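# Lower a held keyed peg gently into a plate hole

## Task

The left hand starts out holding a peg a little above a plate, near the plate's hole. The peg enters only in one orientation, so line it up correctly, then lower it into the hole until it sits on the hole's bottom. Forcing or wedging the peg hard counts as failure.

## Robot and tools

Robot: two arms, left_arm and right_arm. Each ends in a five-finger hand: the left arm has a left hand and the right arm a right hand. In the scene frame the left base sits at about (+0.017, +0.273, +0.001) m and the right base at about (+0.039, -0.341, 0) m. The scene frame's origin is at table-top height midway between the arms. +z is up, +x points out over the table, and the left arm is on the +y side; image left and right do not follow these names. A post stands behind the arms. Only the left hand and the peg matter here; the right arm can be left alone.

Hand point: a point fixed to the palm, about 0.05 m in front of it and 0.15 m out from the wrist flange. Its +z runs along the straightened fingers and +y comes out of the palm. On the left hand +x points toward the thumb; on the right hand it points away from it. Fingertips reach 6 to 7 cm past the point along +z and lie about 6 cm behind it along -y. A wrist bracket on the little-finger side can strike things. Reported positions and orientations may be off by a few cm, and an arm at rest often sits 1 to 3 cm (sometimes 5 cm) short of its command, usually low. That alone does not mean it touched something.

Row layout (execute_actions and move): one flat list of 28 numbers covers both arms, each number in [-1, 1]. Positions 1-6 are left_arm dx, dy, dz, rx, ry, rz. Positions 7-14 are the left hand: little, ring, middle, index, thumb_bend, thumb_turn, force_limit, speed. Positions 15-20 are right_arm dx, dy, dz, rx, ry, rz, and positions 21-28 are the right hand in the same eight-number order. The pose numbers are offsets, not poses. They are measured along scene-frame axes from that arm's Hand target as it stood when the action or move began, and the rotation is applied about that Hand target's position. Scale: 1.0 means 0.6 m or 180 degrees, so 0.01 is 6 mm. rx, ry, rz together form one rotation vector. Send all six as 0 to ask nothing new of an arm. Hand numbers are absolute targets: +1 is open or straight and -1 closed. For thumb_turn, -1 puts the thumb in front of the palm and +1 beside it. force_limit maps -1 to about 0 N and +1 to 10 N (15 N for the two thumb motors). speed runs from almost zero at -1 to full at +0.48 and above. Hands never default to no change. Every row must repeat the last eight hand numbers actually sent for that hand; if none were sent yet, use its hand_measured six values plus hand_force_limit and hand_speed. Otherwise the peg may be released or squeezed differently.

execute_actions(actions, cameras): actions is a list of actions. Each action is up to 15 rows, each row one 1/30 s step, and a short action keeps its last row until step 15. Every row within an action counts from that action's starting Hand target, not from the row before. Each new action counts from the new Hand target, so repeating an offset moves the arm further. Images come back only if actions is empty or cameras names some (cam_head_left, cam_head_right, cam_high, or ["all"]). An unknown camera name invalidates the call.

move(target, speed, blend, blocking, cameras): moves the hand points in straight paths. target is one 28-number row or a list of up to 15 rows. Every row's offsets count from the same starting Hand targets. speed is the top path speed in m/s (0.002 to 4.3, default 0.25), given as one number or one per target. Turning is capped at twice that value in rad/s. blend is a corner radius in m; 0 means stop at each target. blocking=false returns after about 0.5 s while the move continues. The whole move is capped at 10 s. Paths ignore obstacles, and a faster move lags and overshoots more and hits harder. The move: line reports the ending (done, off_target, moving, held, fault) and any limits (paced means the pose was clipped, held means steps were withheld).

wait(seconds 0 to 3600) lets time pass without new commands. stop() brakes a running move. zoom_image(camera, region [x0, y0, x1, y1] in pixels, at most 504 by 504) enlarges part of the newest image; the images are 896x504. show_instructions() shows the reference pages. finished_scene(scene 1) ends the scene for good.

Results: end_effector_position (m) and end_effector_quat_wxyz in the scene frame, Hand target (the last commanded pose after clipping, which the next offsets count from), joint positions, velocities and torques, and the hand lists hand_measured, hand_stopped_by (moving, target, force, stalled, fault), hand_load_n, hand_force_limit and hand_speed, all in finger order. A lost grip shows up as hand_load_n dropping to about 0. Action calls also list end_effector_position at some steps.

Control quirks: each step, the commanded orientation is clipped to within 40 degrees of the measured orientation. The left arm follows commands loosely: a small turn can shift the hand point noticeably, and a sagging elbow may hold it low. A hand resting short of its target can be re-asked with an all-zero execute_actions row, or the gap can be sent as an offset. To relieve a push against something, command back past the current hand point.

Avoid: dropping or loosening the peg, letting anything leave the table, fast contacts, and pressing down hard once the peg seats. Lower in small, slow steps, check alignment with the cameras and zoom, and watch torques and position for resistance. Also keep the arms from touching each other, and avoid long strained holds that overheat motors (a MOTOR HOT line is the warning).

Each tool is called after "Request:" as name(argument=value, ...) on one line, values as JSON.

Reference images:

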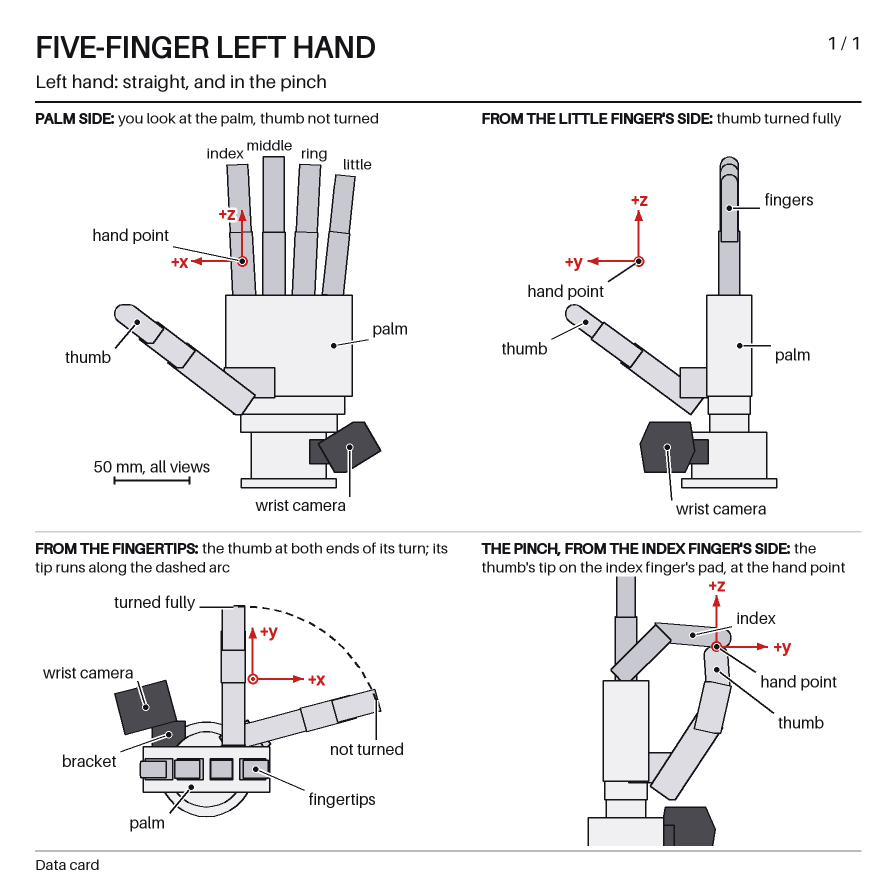

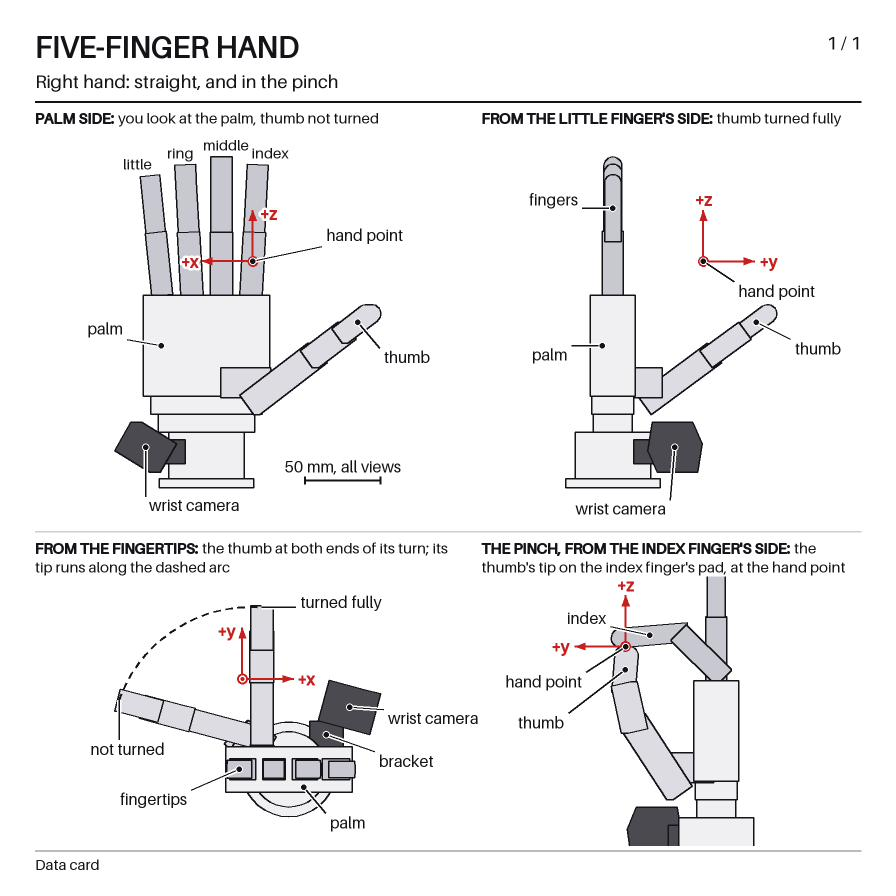

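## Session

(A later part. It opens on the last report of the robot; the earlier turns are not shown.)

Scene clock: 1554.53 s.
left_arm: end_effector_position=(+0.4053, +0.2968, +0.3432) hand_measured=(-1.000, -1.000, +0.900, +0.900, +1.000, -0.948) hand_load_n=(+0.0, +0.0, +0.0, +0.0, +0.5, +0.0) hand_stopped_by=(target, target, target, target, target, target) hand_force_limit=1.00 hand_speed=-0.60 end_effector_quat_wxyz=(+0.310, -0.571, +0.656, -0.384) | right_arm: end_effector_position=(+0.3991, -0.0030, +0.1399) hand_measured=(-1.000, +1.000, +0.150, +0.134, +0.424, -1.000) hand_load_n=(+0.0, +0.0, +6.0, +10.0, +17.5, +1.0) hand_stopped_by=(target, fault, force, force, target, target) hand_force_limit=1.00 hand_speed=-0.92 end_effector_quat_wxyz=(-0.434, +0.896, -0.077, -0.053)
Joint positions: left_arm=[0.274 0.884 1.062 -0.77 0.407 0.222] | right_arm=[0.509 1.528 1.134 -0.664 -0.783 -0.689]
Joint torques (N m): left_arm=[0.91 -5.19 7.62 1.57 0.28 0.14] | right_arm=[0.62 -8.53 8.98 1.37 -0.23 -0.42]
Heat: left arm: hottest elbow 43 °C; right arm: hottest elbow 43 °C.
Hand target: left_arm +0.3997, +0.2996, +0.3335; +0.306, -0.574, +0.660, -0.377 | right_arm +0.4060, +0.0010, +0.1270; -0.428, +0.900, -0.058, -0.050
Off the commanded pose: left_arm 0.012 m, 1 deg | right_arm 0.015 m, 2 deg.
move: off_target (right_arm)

Request:
wait(seconds=0.2, cameras=["all"])

Request:
zoom_image(camera="cam_high", region=[512, 222, 534, 238])

Request:
zoom_image(camera="cam_head_right", region=[420, 265, 455, 310])

Request:
zoom_image(camera="cam_head_left", region=[420, 265, 455, 310])

Scene clock: 1558.93 s.
left_arm: end_effector_position=(+0.4053, +0.2968, +0.3432) hand_measured=(-1.000, -1.000, +0.900, +0.900, +1.000, -0.948) hand_load_n=(+0.0, +0.0, +0.0, +0.0, +0.0, +0.0) hand_stopped_by=(target, target, target, target, target, target) hand_force_limit=1.00 hand_speed=-0.60 end_effector_quat_wxyz=(+0.310, -0.571, +0.656, -0.384) | right_arm: end_effector_position=(+0.3991, -0.0030, +0.1399) hand_measured=(-1.000, +1.000, +0.150, +0.134, +0.424, -1.000) hand_load_n=(+0.0, +0.0, +6.0, +10.0, +17.5, +0.5) hand_stopped_by=(target, fault, force, force, target, target) hand_force_limit=1.00 hand_speed=-0.92 end_effector_quat_wxyz=(-0.434, +0.896, -0.077, -0.053)
Joint positions: left_arm=[0.274 0.884 1.062 -0.77 0.407 0.222] | right_arm=[0.509 1.528 1.134 -0.664 -0.783 -0.689]
Joint torques (N m): left_arm=[0.91 -5.13 7.62 1.57 0.28 0.14] | right_arm=[0.62 -8.47 8.96 1.37 -0.23 -0.42]
Heat: left arm: hottest elbow 43 °C; right arm: hottest elbow 43 °C.
Hand target: left_arm +0.3997, +0.2996, +0.3335; +0.306, -0.574, +0.660, -0.377 | right_arm +0.4060, +0.0010, +0.1270; -0.428, +0.900, -0.058, -0.050
Off the commanded pose: left_arm 0.012 m, 1 deg | right_arm 0.015 m, 2 deg.
wait: 0.20 s; at rest from the start

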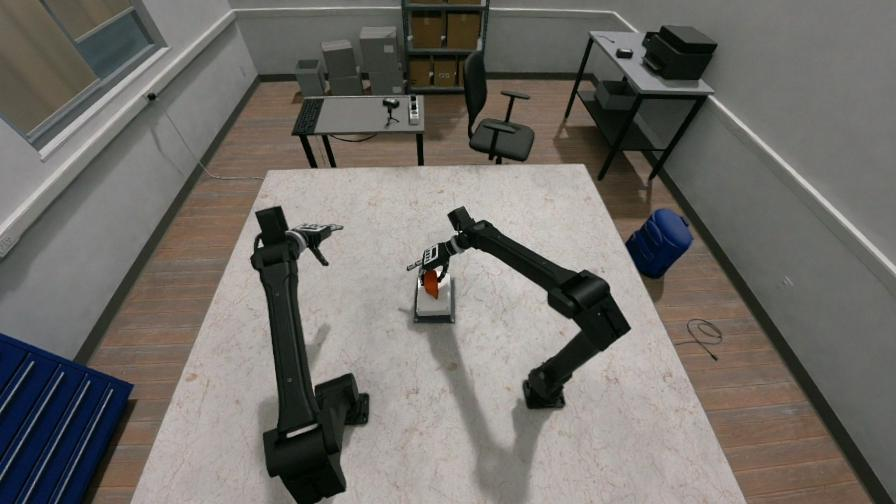

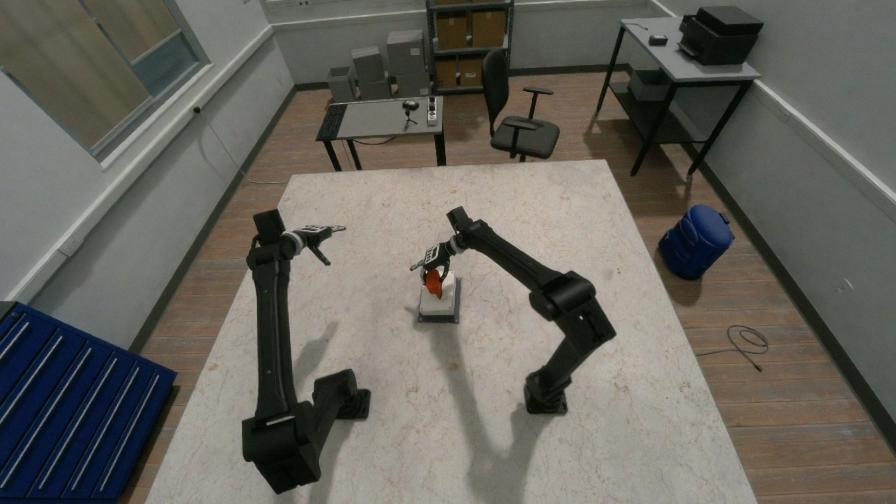

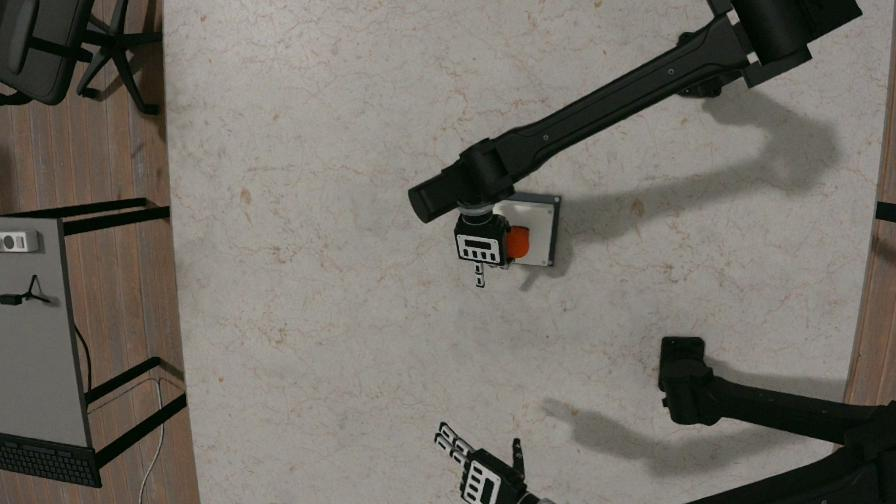

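Scaled by 22.909 from the camera's image (finer frame: 1280x720).

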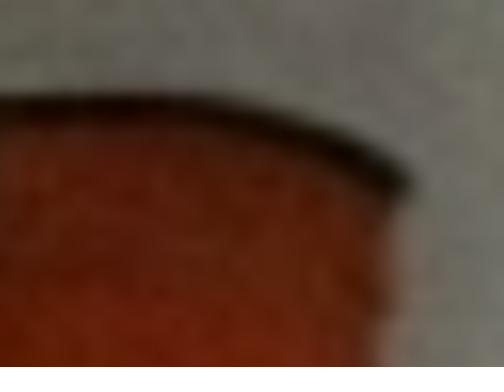

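Scaled by 11.200 from the camera's image (finer frame: 1280x720).

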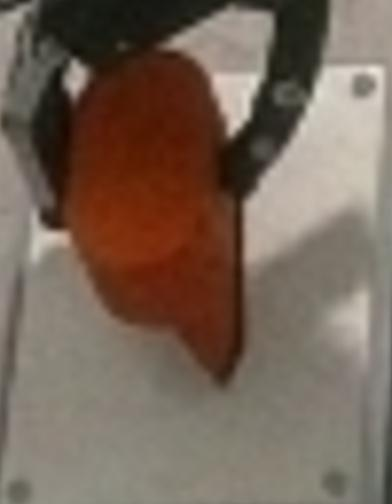

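Scaled by 11.200 from the camera's image (finer frame: 1280x720).

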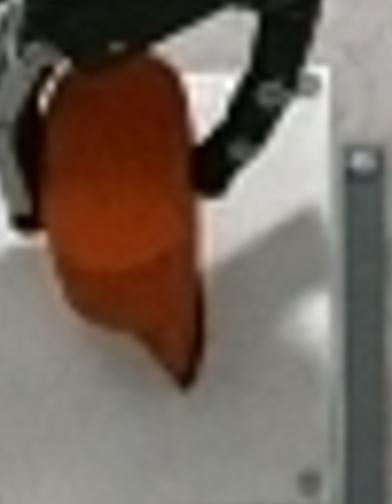

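Request:
move(target=[[0,0,0,0,0,0,-1.0,-1.0,0.9,0.9,1.0,-0.948,1.0,-0.6,-0.006,-0.014,0.02,0,0.0,0.006,-1,-1,0.1,0.1,0.42,-1,1.0,-0.92]], speed=0.04)

Scene clock: 1562.57 s.
left_arm: end_effector_position=(+0.4053, +0.2968, +0.3432) hand_measured=(-1.000, -1.000, +0.900, +0.900, +1.000, -0.948) hand_load_n=(+0.0, +0.0, +0.0, +0.0, +0.0, +0.0) hand_stopped_by=(target, target, target, target, target, target) hand_force_limit=1.00 hand_speed=-0.60 end_effector_quat_wxyz=(+0.310, -0.571, +0.656, -0.384) | right_arm: end_effector_position=(+0.3959, -0.0059, +0.1397) hand_measured=(-1.000, +1.000, +0.150, +0.134, +0.424, -1.000) hand_load_n=(+0.0, +0.0, +7.5, +9.0, +18.0, +0.0) hand_stopped_by=(target, fault, force, force, target, target) hand_force_limit=1.00 hand_speed=-0.92 end_effector_quat_wxyz=(-0.434, +0.898, -0.048, -0.054)
Joint positions: left_arm=[0.274 0.884 1.062 -0.77 0.407 0.222] | right_arm=[0.509 1.528 1.14 -0.699 -0.798 -0.761]
Joint torques (N m): left_arm=[0.91 -5.19 7.62 1.57 0.28 0.14] | right_arm=[-0.32 -10.05 9.5 0.14 -0.22 -0.13]
Heat: left arm: hottest elbow 43 °C; right arm: hottest elbow 43 °C.
Hand target: left_arm +0.3997, +0.2996, +0.3335; +0.306, -0.574, +0.660, -0.377 | right_arm +0.4023, -0.0074, +0.1390; -0.428, +0.901, -0.050, -0.054
Off the commanded pose: left_arm 0.012 m, 1 deg | right_arm 0.007 m, 1 deg.
move: done

Request:
wait(seconds=0.2, cameras=["all"])

Request:
zoom_image(camera="cam_high", region=[512, 222, 534, 238])

Request:
zoom_image(camera="cam_head_right", region=[420, 265, 455, 310])

Request:
zoom_image(camera="cam_head_left", region=[420, 265, 455, 310])

Scene clock: 1565.43 s.
left_arm: end_effector_position=(+0.4053, +0.2968, +0.3432) hand_measured=(-1.000, -1.000, +0.900, +0.900, +1.000, -0.948) hand_load_n=(+0.0, +0.0, +0.0, +0.0, +0.0, +0.0) hand_stopped_by=(target, target, target, target, target, target) hand_force_limit=1.00 hand_speed=-0.60 end_effector_quat_wxyz=(+0.310, -0.571, +0.656, -0.384) | right_arm: end_effector_position=(+0.3961, -0.0059, +0.1398) hand_measured=(-1.000, +1.000, +0.150, +0.134, +0.424, -1.000) hand_load_n=(+0.0, +0.0, +7.5, +9.0, +17.5, +0.0) hand_stopped_by=(target, fault, force, force, target, target) hand_force_limit=1.00 hand_speed=-0.92 end_effector_quat_wxyz=(-0.434, +0.898, -0.048, -0.053)
Joint positions: left_arm=[0.274 0.884 1.062 -0.77 0.407 0.222] | right_arm=[0.509 1.528 1.14 -0.699 -0.798 -0.762]
Joint torques (N m): left_arm=[0.91 -5.19 7.62 1.55 0.28 0.14] | right_arm=[-0.26 -10.11 9.51 0.16 -0.22 -0.11]
Heat: left arm: hottest elbow 43 °C; right arm: hottest elbow 43 °C.
Hand target: left_arm +0.3997, +0.2996, +0.3335; +0.306, -0.574, +0.660, -0.377 | right_arm +0.4025, -0.0073, +0.1391; -0.428, +0.901, -0.049, -0.054
Off the commanded pose: left_arm 0.012 m, 1 deg | right_arm 0.007 m, 1 deg.
wait: 0.20 s; at rest from the start

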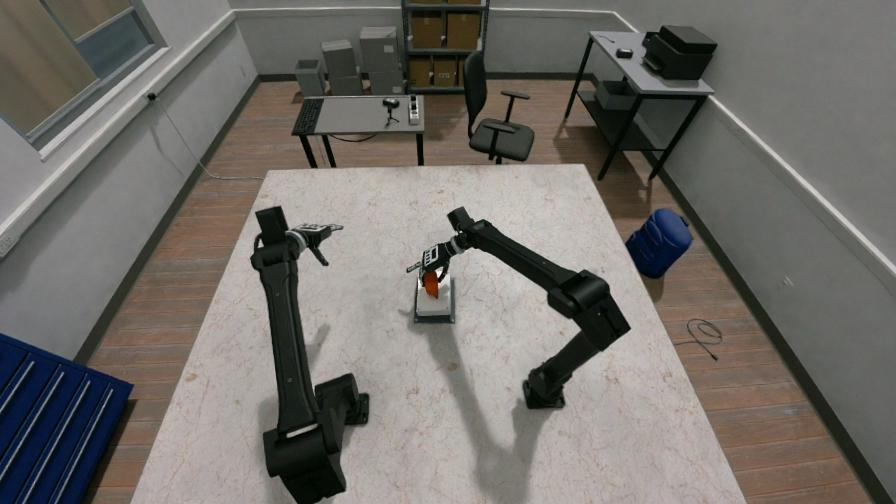

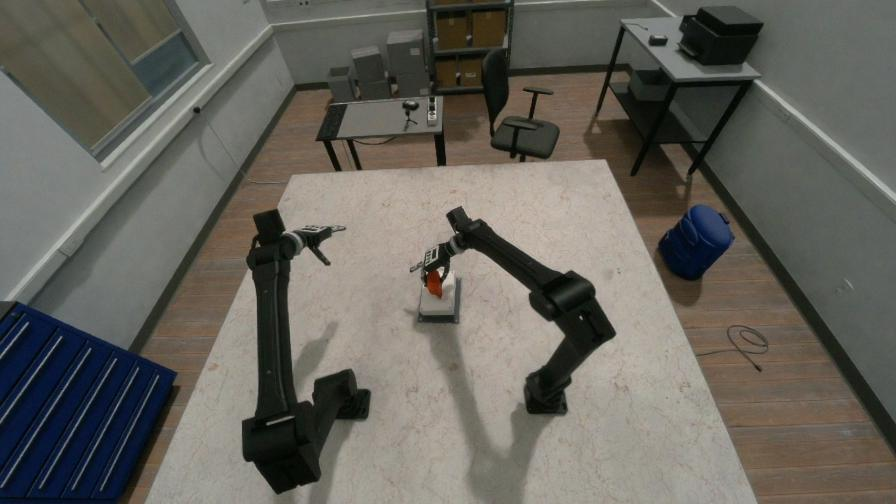

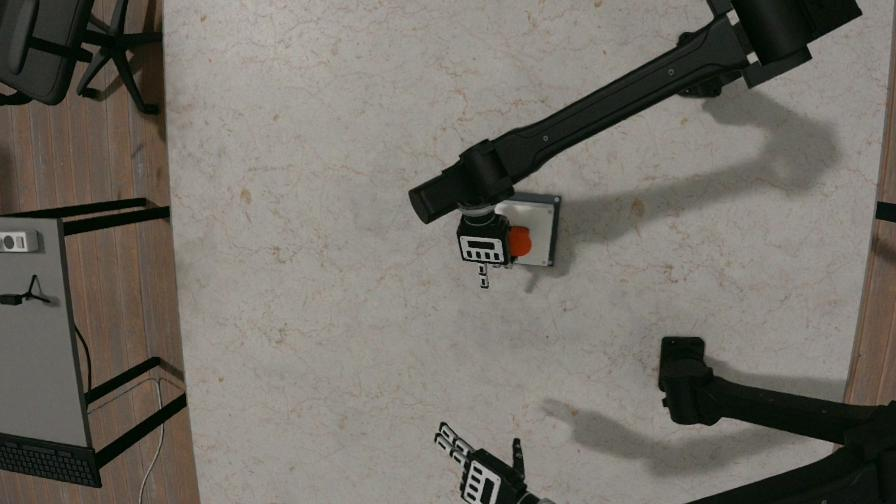

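Scaled by 22.909 from the camera's image (finer frame: 1280x720).

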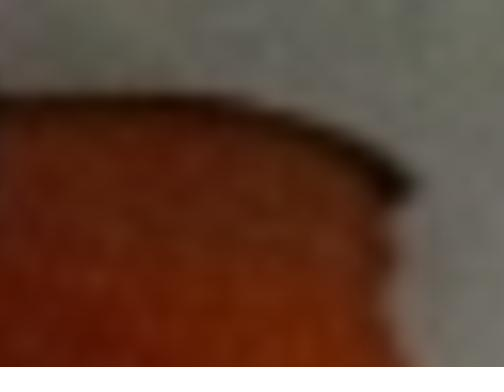

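Scaled by 11.200 from the camera's image (finer frame: 1280x720).

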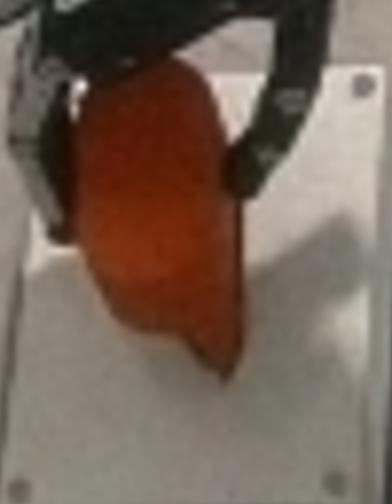

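Scaled by 11.200 from the camera's image (finer frame: 1280x720).

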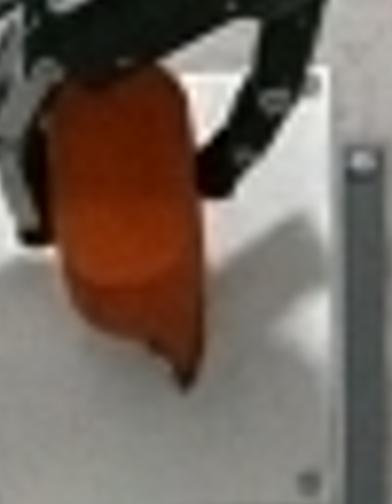

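Request:
move(target=[[0,0,0,0,0,0,-1.0,-1.0,0.9,0.9,1.0,-0.948,1.0,-0.6,-0.010,0.002,-0.004,0,0.0,-0.004,-1,-1,0.1,0.1,0.42,-1,1.0,-0.92]], speed=0.04, cameras=["all"])

Request:
zoom_image(camera="cam_high", region=[512, 222, 534, 238])

Request:
zoom_image(camera="cam_head_right", region=[420, 265, 455, 310])

Request:
zoom_image(camera="cam_head_left", region=[420, 265, 455, 310])

Scene clock: 1572.97 s.
left_arm: end_effector_position=(+0.4053, +0.2968, +0.3432) hand_measured=(-1.000, -1.000, +0.900, +0.900, +1.000, -0.948) hand_load_n=(+0.0, +0.0, +0.0, +0.0, +0.0, +0.0) hand_stopped_by=(target, target, target, target, target, target) hand_force_limit=1.00 hand_speed=-0.60 end_effector_quat_wxyz=(+0.310, -0.571, +0.656, -0.384) | right_arm: end_effector_position=(+0.3967, -0.0058, +0.1398) hand_measured=(-1.000, +1.000, +0.150, +0.134, +0.424, -1.000) hand_load_n=(+0.0, +0.0, +7.5, +9.0, +18.0, +0.0) hand_stopped_by=(target, fault, force, force, target, target) hand_force_limit=1.00 hand_speed=-0.92 end_effector_quat_wxyz=(-0.433, +0.898, -0.052, -0.053)
Joint positions: left_arm=[0.274 0.884 1.062 -0.77 0.407 0.222] | right_arm=[0.509 1.528 1.14 -0.696 -0.794 -0.753]
Joint torques (N m): left_arm=[0.91 -5.19 7.62 1.57 0.28 0.14] | right_arm=[0.44 -11.28 7.72 1.22 -0.02 0.05]
Heat: left arm: hottest elbow 43 °C; right arm: hottest elbow 42 °C.
Hand target: left_arm +0.3997, +0.2996, +0.3335; +0.306, -0.574, +0.660, -0.377 | right_arm +0.3965, -0.0061, +0.1367; -0.428, +0.901, -0.055, -0.051
Off the commanded pose: left_arm 0.012 m, 1 deg | right_arm 0.003 m, 1 deg.
move: done

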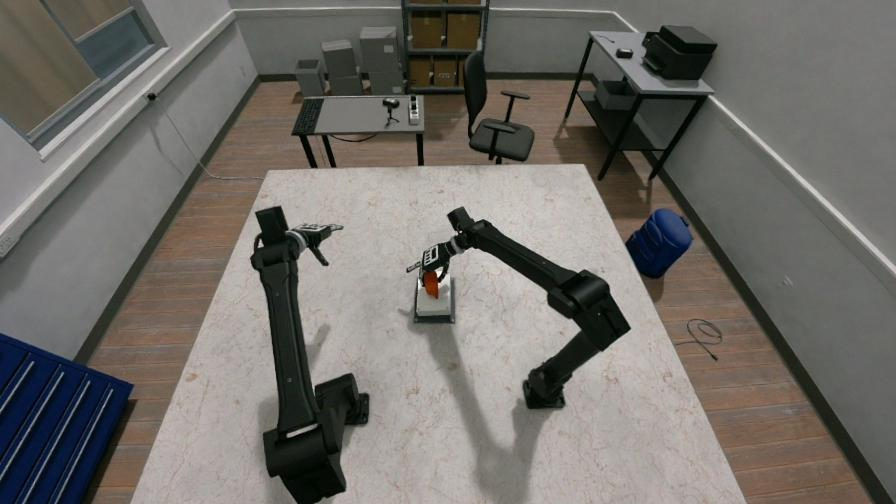

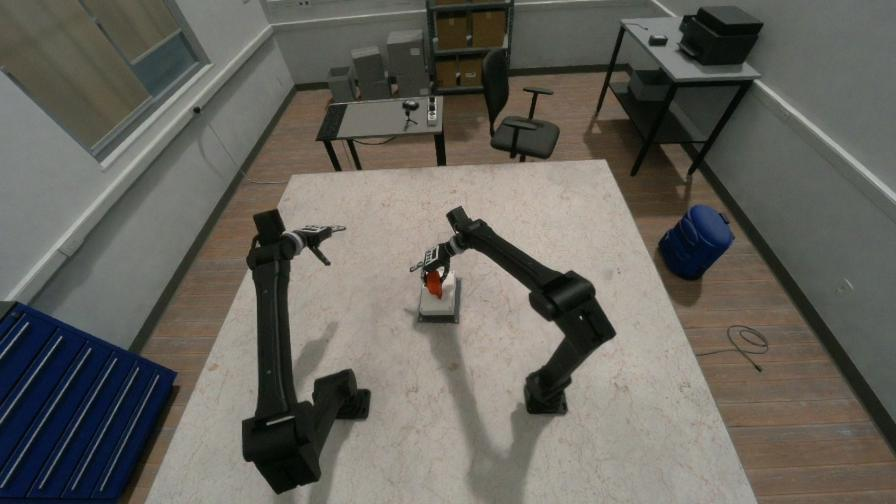

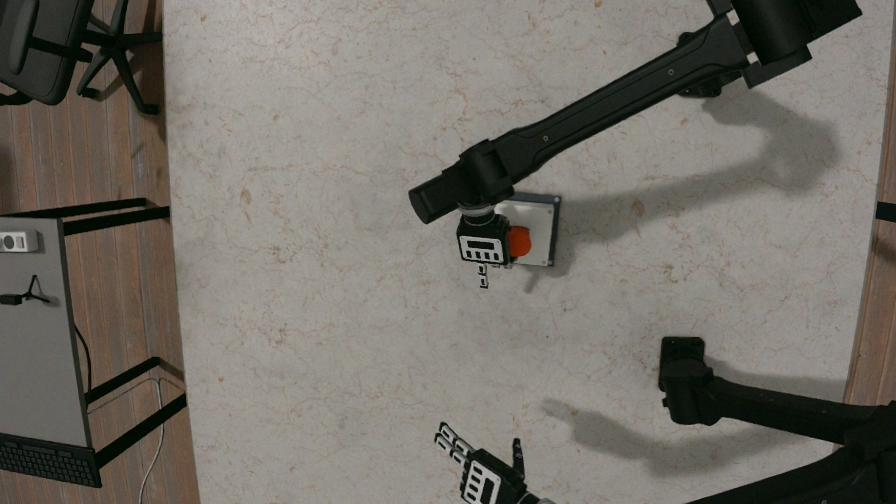

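Scaled by 22.909 from the camera's image (finer frame: 1280x720).

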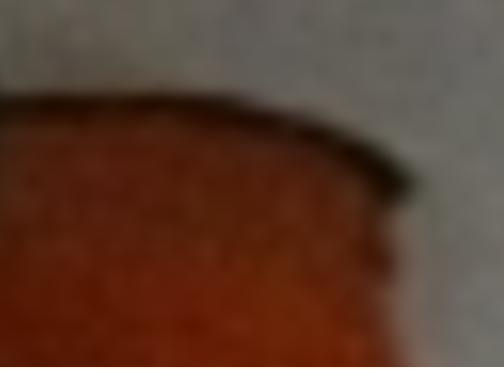

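Scaled by 11.200 from the camera's image (finer frame: 1280x720).

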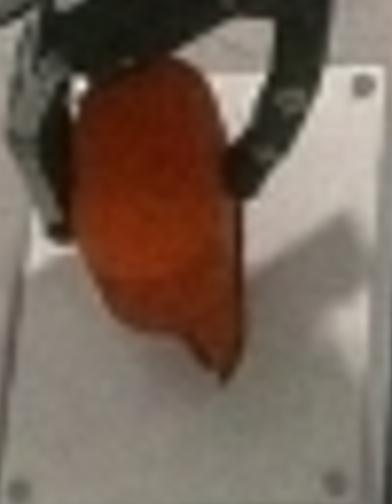

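Scaled by 11.200 from the camera's image (finer frame: 1280x720).

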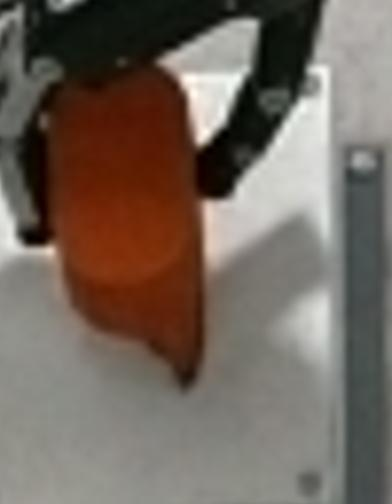

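Request:
move(target=[[0,0,0,0,0,0,-1.0,-1.0,0.9,0.9,1.0,-0.948,1.0,-0.6,-0.012,-0.002,0.002,0,0.0,0.0,-1,-1,0.1,0.1,0.42,-1,1.0,-0.92],[0,0,0,0,0,0,-1.0,-1.0,0.9,0.9,1.0,-0.948,1.0,-0.6,-0.008,-0.002,-0.008,0,0.0,0.0,-1,-1,0.1,0.1,0.42,-1,1.0,-0.92]], speed=0.04, cameras=["all"])

Request:
zoom_image(camera="cam_high", region=[512, 222, 534, 238])

Request:
zoom_image(camera="cam_head_right", region=[420, 265, 455, 310])

Request:
zoom_image(camera="cam_head_left", region=[420, 265, 455, 310])

Scene clock: 1583.73 s.
left_arm: end_effector_position=(+0.4053, +0.2968, +0.3432) hand_measured=(-1.000, -1.000, +0.900, +0.900, +1.000, -0.948) hand_load_n=(+0.0, +0.0, -0.5, +0.0, +0.0, +0.0) hand_stopped_by=(target, target, target, target, target, target) hand_force_limit=1.00 hand_speed=-0.60 end_effector_quat_wxyz=(+0.310, -0.571, +0.656, -0.384) | right_arm: end_effector_position=(+0.3961, -0.0060, +0.1394) hand_measured=(-1.000, +1.000, +0.150, +0.134, +0.424, -1.000) hand_load_n=(+0.5, +0.0, +7.0, +9.0, +17.5, +0.0) hand_stopped_by=(target, fault, force, force, target, target) hand_force_limit=1.00 hand_speed=-0.92 end_effector_quat_wxyz=(-0.435, +0.898, -0.052, -0.049)
Joint positions: left_arm=[0.274 0.884 1.062 -0.77 0.407 0.222] | right_arm=[0.51 1.522 1.13 -0.681 -0.792 -0.747]
Joint torques (N m): left_arm=[0.91 -5.19 7.62 1.57 0.28 0.14] | right_arm=[0.56 -11.16 6.87 1.42 -0.03 0.01]
Heat: left arm: hottest elbow 43 °C; right arm: hottest elbow 42 °C.
Hand target: left_arm +0.3997, +0.2996, +0.3335; +0.306, -0.574, +0.660, -0.377 | right_arm +0.3915, -0.0073, +0.1316; -0.428, +0.901, -0.055, -0.051
Off the commanded pose: left_arm 0.012 m, 1 deg | right_arm 0.009 m, 1 deg.
move: done

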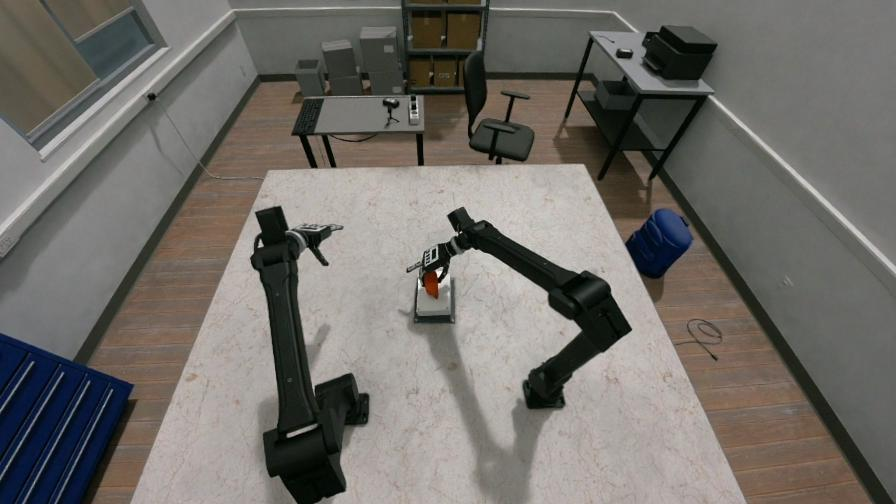

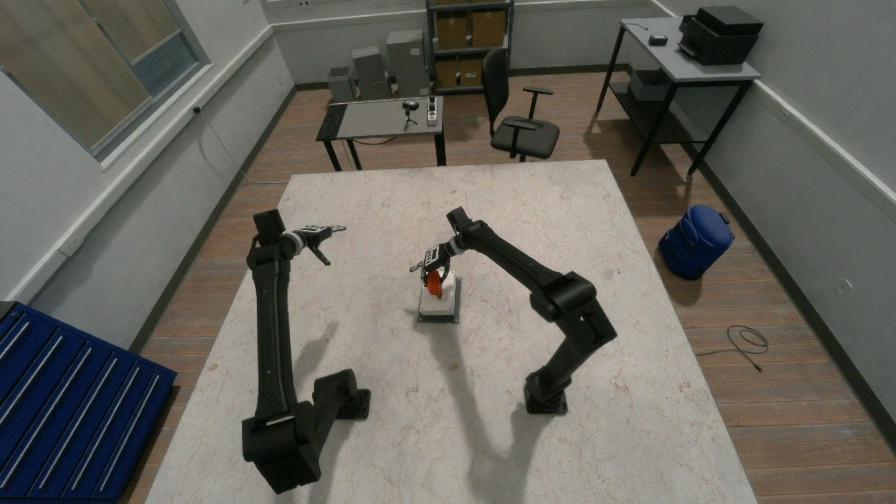

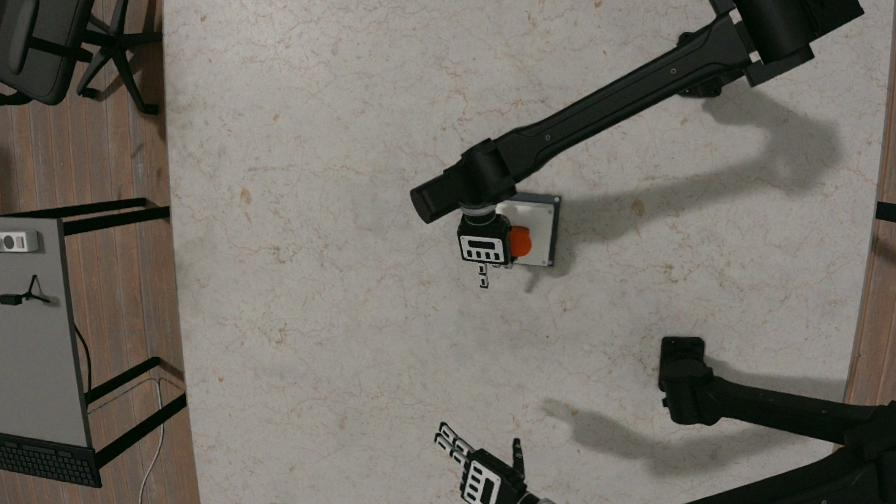

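Scaled by 22.909 from the camera's image (finer frame: 1280x720).

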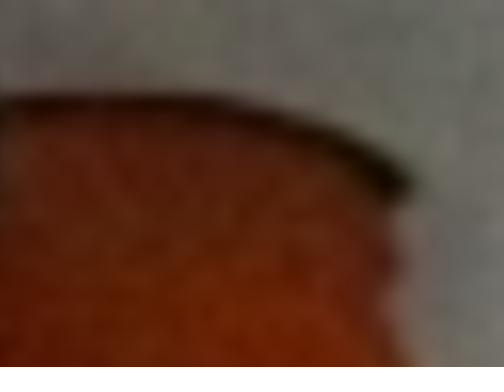

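Scaled by 11.200 from the camera's image (finer frame: 1280x720).

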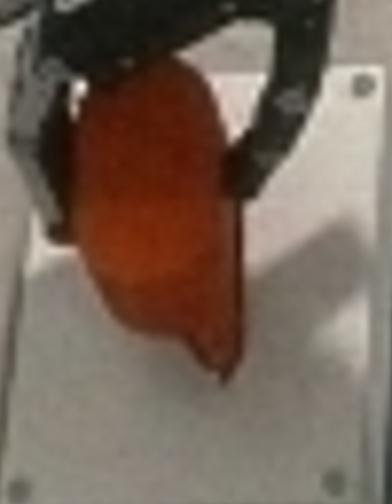

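Scaled by 11.200 from the camera's image (finer frame: 1280x720).

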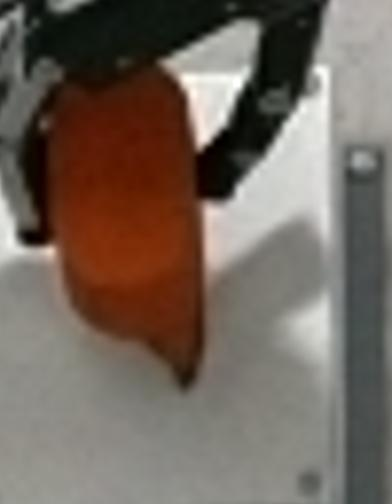

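Request:
zoom_image(camera="cam_head_left", region=[425, 280, 447, 305])

Request:
zoom_image(camera="cam_head_right", region=[428, 280, 450, 305])

Request:
zoom_image(camera="cam_high", region=[500, 210, 540, 255])

Scaled by 20.160 from the camera's image (finer frame: 1280x720).

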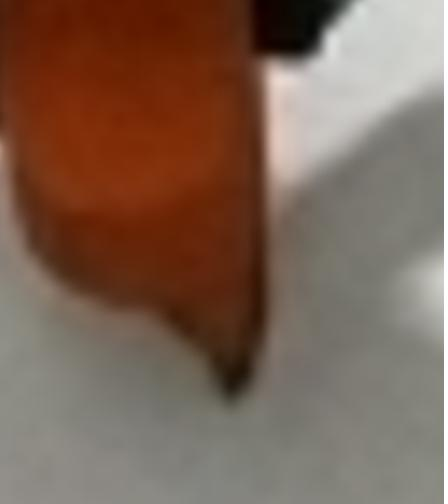

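Scaled by 20.160 from the camera's image (finer frame: 1280x720).

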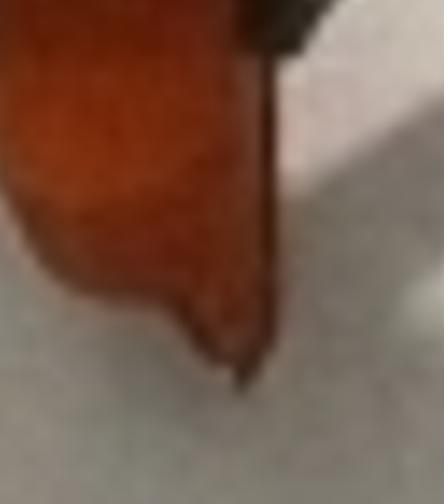

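Scaled by 11.200 from the camera's image (finer frame: 1280x720).

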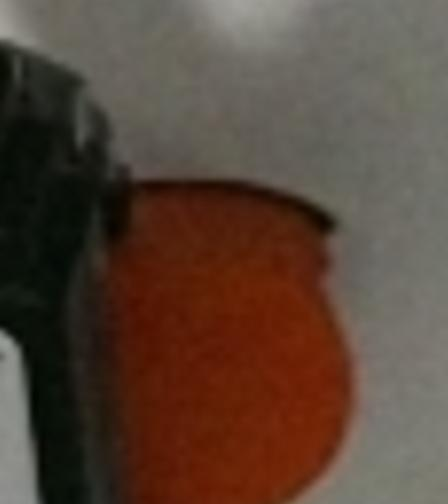

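Request:
move(target=[[0,0,0,0,0,0,-1.0,-1.0,0.9,0.9,1.0,-0.948,1.0,-0.6,0.022,-0.007,0.012,0,0.0,0.0,-1,-1,0.1,0.1,0.42,-1,1.0,-0.92],[0,0,0,0,0,0,-1.0,-1.0,0.9,0.9,1.0,-0.948,1.0,-0.6,0.022,-0.007,0.0,0,0.0,0.0,-1,-1,0.1,0.1,0.42,-1,1.0,-0.92]], speed=0.04, cameras=["all"])

Request:
zoom_image(camera="cam_high", region=[500, 210, 540, 255])

Request:
zoom_image(camera="cam_head_left", region=[425, 280, 447, 305])

Request:
zoom_image(camera="cam_head_right", region=[428, 280, 450, 305])

Scene clock: 1607.83 s.
left_arm: end_effector_position=(+0.4053, +0.2968, +0.3432) hand_measured=(-1.000, -1.000, +0.900, +0.900, +1.000, -0.948) hand_load_n=(+0.0, +0.0, +0.0, +0.0, +0.0, +0.0) hand_stopped_by=(target, target, target, target, target, target) hand_force_limit=1.00 hand_speed=-0.60 end_effector_quat_wxyz=(+0.310, -0.571, +0.656, -0.384) | right_arm: end_effector_position=(+0.3945, -0.0068, +0.1395) hand_measured=(-1.000, +1.000, +0.150, +0.134, +0.424, -1.000) hand_load_n=(+0.0, +0.0, +8.0, +8.5, +17.5, +0.0) hand_stopped_by=(target, fault, force, force, target, target) hand_force_limit=1.00 hand_speed=-0.92 end_effector_quat_wxyz=(-0.434, +0.898, -0.048, -0.052)
Joint positions: left_arm=[0.274 0.884 1.062 -0.77 0.407 0.222] | right_arm=[0.51 1.522 1.132 -0.693 -0.796 -0.76]
Joint torques (N m): left_arm=[0.91 -5.19 7.61 1.57 0.28 0.14] | right_arm=[-1.08 -9.17 8.94 0.81 -0.24 -0.1]
Heat: left arm: hottest elbow 43 °C; right arm: hottest elbow 42 °C.
Hand target: left_arm +0.3997, +0.2996, +0.3335; +0.306, -0.574, +0.660, -0.377 | right_arm +0.4048, -0.0115, +0.1317; -0.428, +0.901, -0.055, -0.051
Off the commanded pose: left_arm 0.012 m, 1 deg | right_arm 0.014 m, 1 deg.
move: off_target (right_arm)

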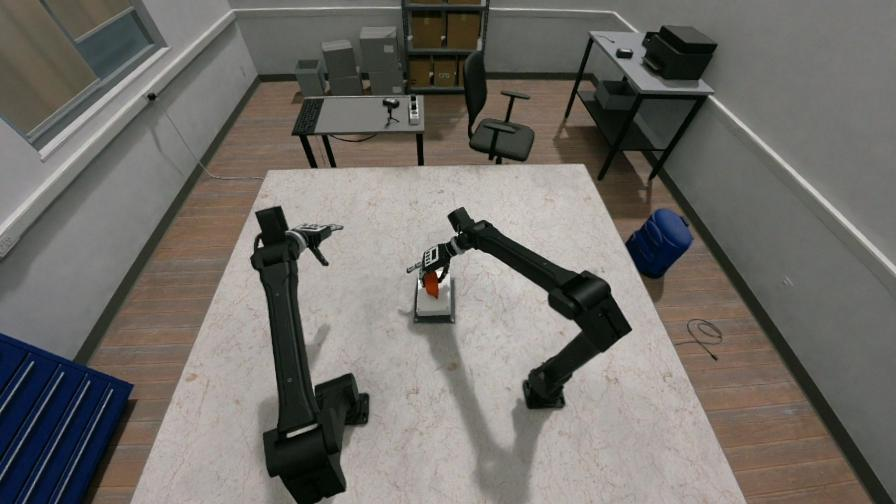

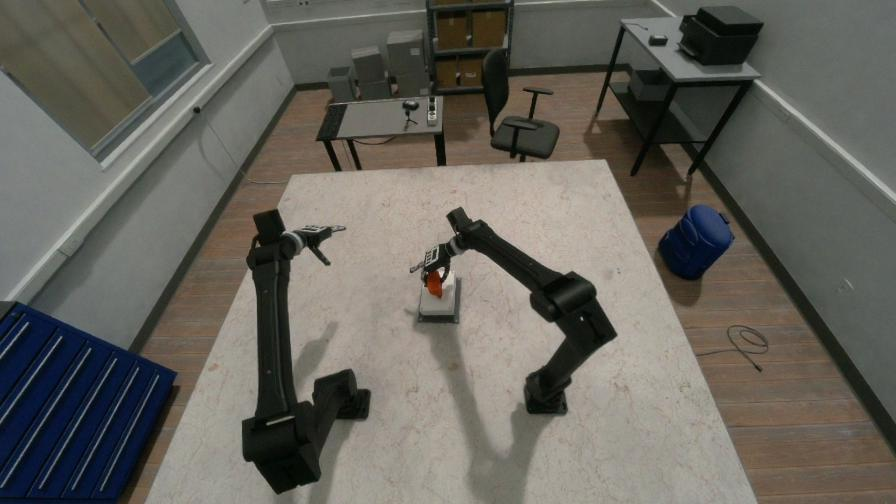

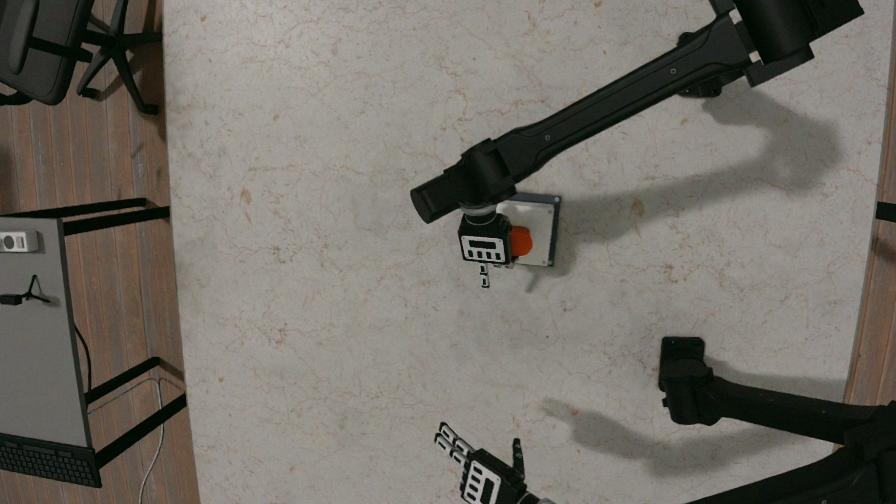

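Scaled by 11.200 from the camera's image (finer frame: 1280x720).

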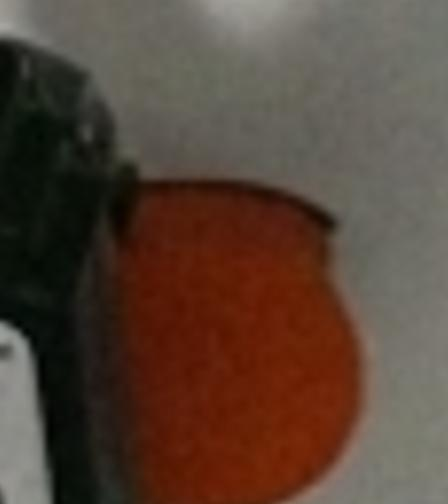

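Scaled by 20.160 from the camera's image (finer frame: 1280x720).

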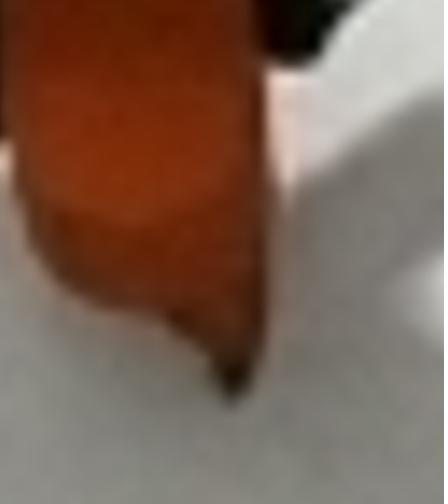

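Scaled by 20.160 from the camera's image (finer frame: 1280x720).

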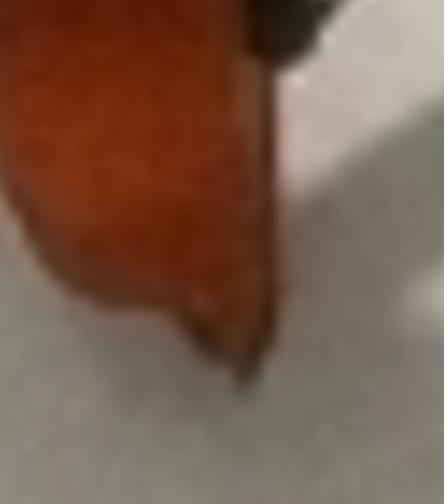

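Request:
move(target=[[0,0,0,0,0,0,-1.0,-1.0,0.9,0.9,1.0,-0.948,1.0,-0.6,0.01,0.004,0.0,0,0.0,-0.004,-1,-1,0.1,0.1,0.42,-1,1.0,-0.92],[0,0,0,0,0,0,-1.0,-1.0,0.9,0.9,1.0,-0.948,1.0,-0.6,0.01,0.004,-0.006,0,0.0,-0.004,-1,-1,0.1,0.1,0.42,-1,1.0,-0.92]], speed=0.04)

Scene clock: 1616.87 s.
left_arm: end_effector_position=(+0.4053, +0.2968, +0.3432) hand_measured=(-1.000, -1.000, +0.900, +0.900, +1.000, -0.948) hand_load_n=(+0.0, +0.0, +0.0, +0.0, +0.0, +0.0) hand_stopped_by=(target, target, target, target, target, target) hand_force_limit=1.00 hand_speed=-0.60 end_effector_quat_wxyz=(+0.310, -0.571, +0.656, -0.384) | right_arm: end_effector_position=(+0.3955, -0.0069, +0.1390) hand_measured=(-1.000, +1.000, +0.150, +0.134, +0.424, -1.000) hand_load_n=(+0.0, +0.0, +7.5, +9.0, +18.0, +0.0) hand_stopped_by=(target, fault, force, force, target, target) hand_force_limit=1.00 hand_speed=-0.92 end_effector_quat_wxyz=(-0.434, +0.898, -0.051, -0.052)
Joint positions: left_arm=[0.274 0.884 1.062 -0.77 0.407 0.222] | right_arm=[0.508 1.523 1.132 -0.689 -0.796 -0.754]
Joint torques (N m): left_arm=[0.91 -5.19 7.62 1.57 0.28 0.14] | right_arm=[-1.08 -8.29 9.26 1.51 -0.06 -0.01]
Heat: left arm: hottest elbow 43 °C; right arm: hottest elbow 42 °C.
Hand target: left_arm +0.3997, +0.2996, +0.3335; +0.306, -0.574, +0.660, -0.377 | right_arm +0.4108, -0.0092, +0.1281; -0.429, +0.900, -0.061, -0.049
Off the commanded pose: left_arm 0.012 m, 1 deg | right_arm 0.019 m, 1 deg.
move: off_target (right_arm)


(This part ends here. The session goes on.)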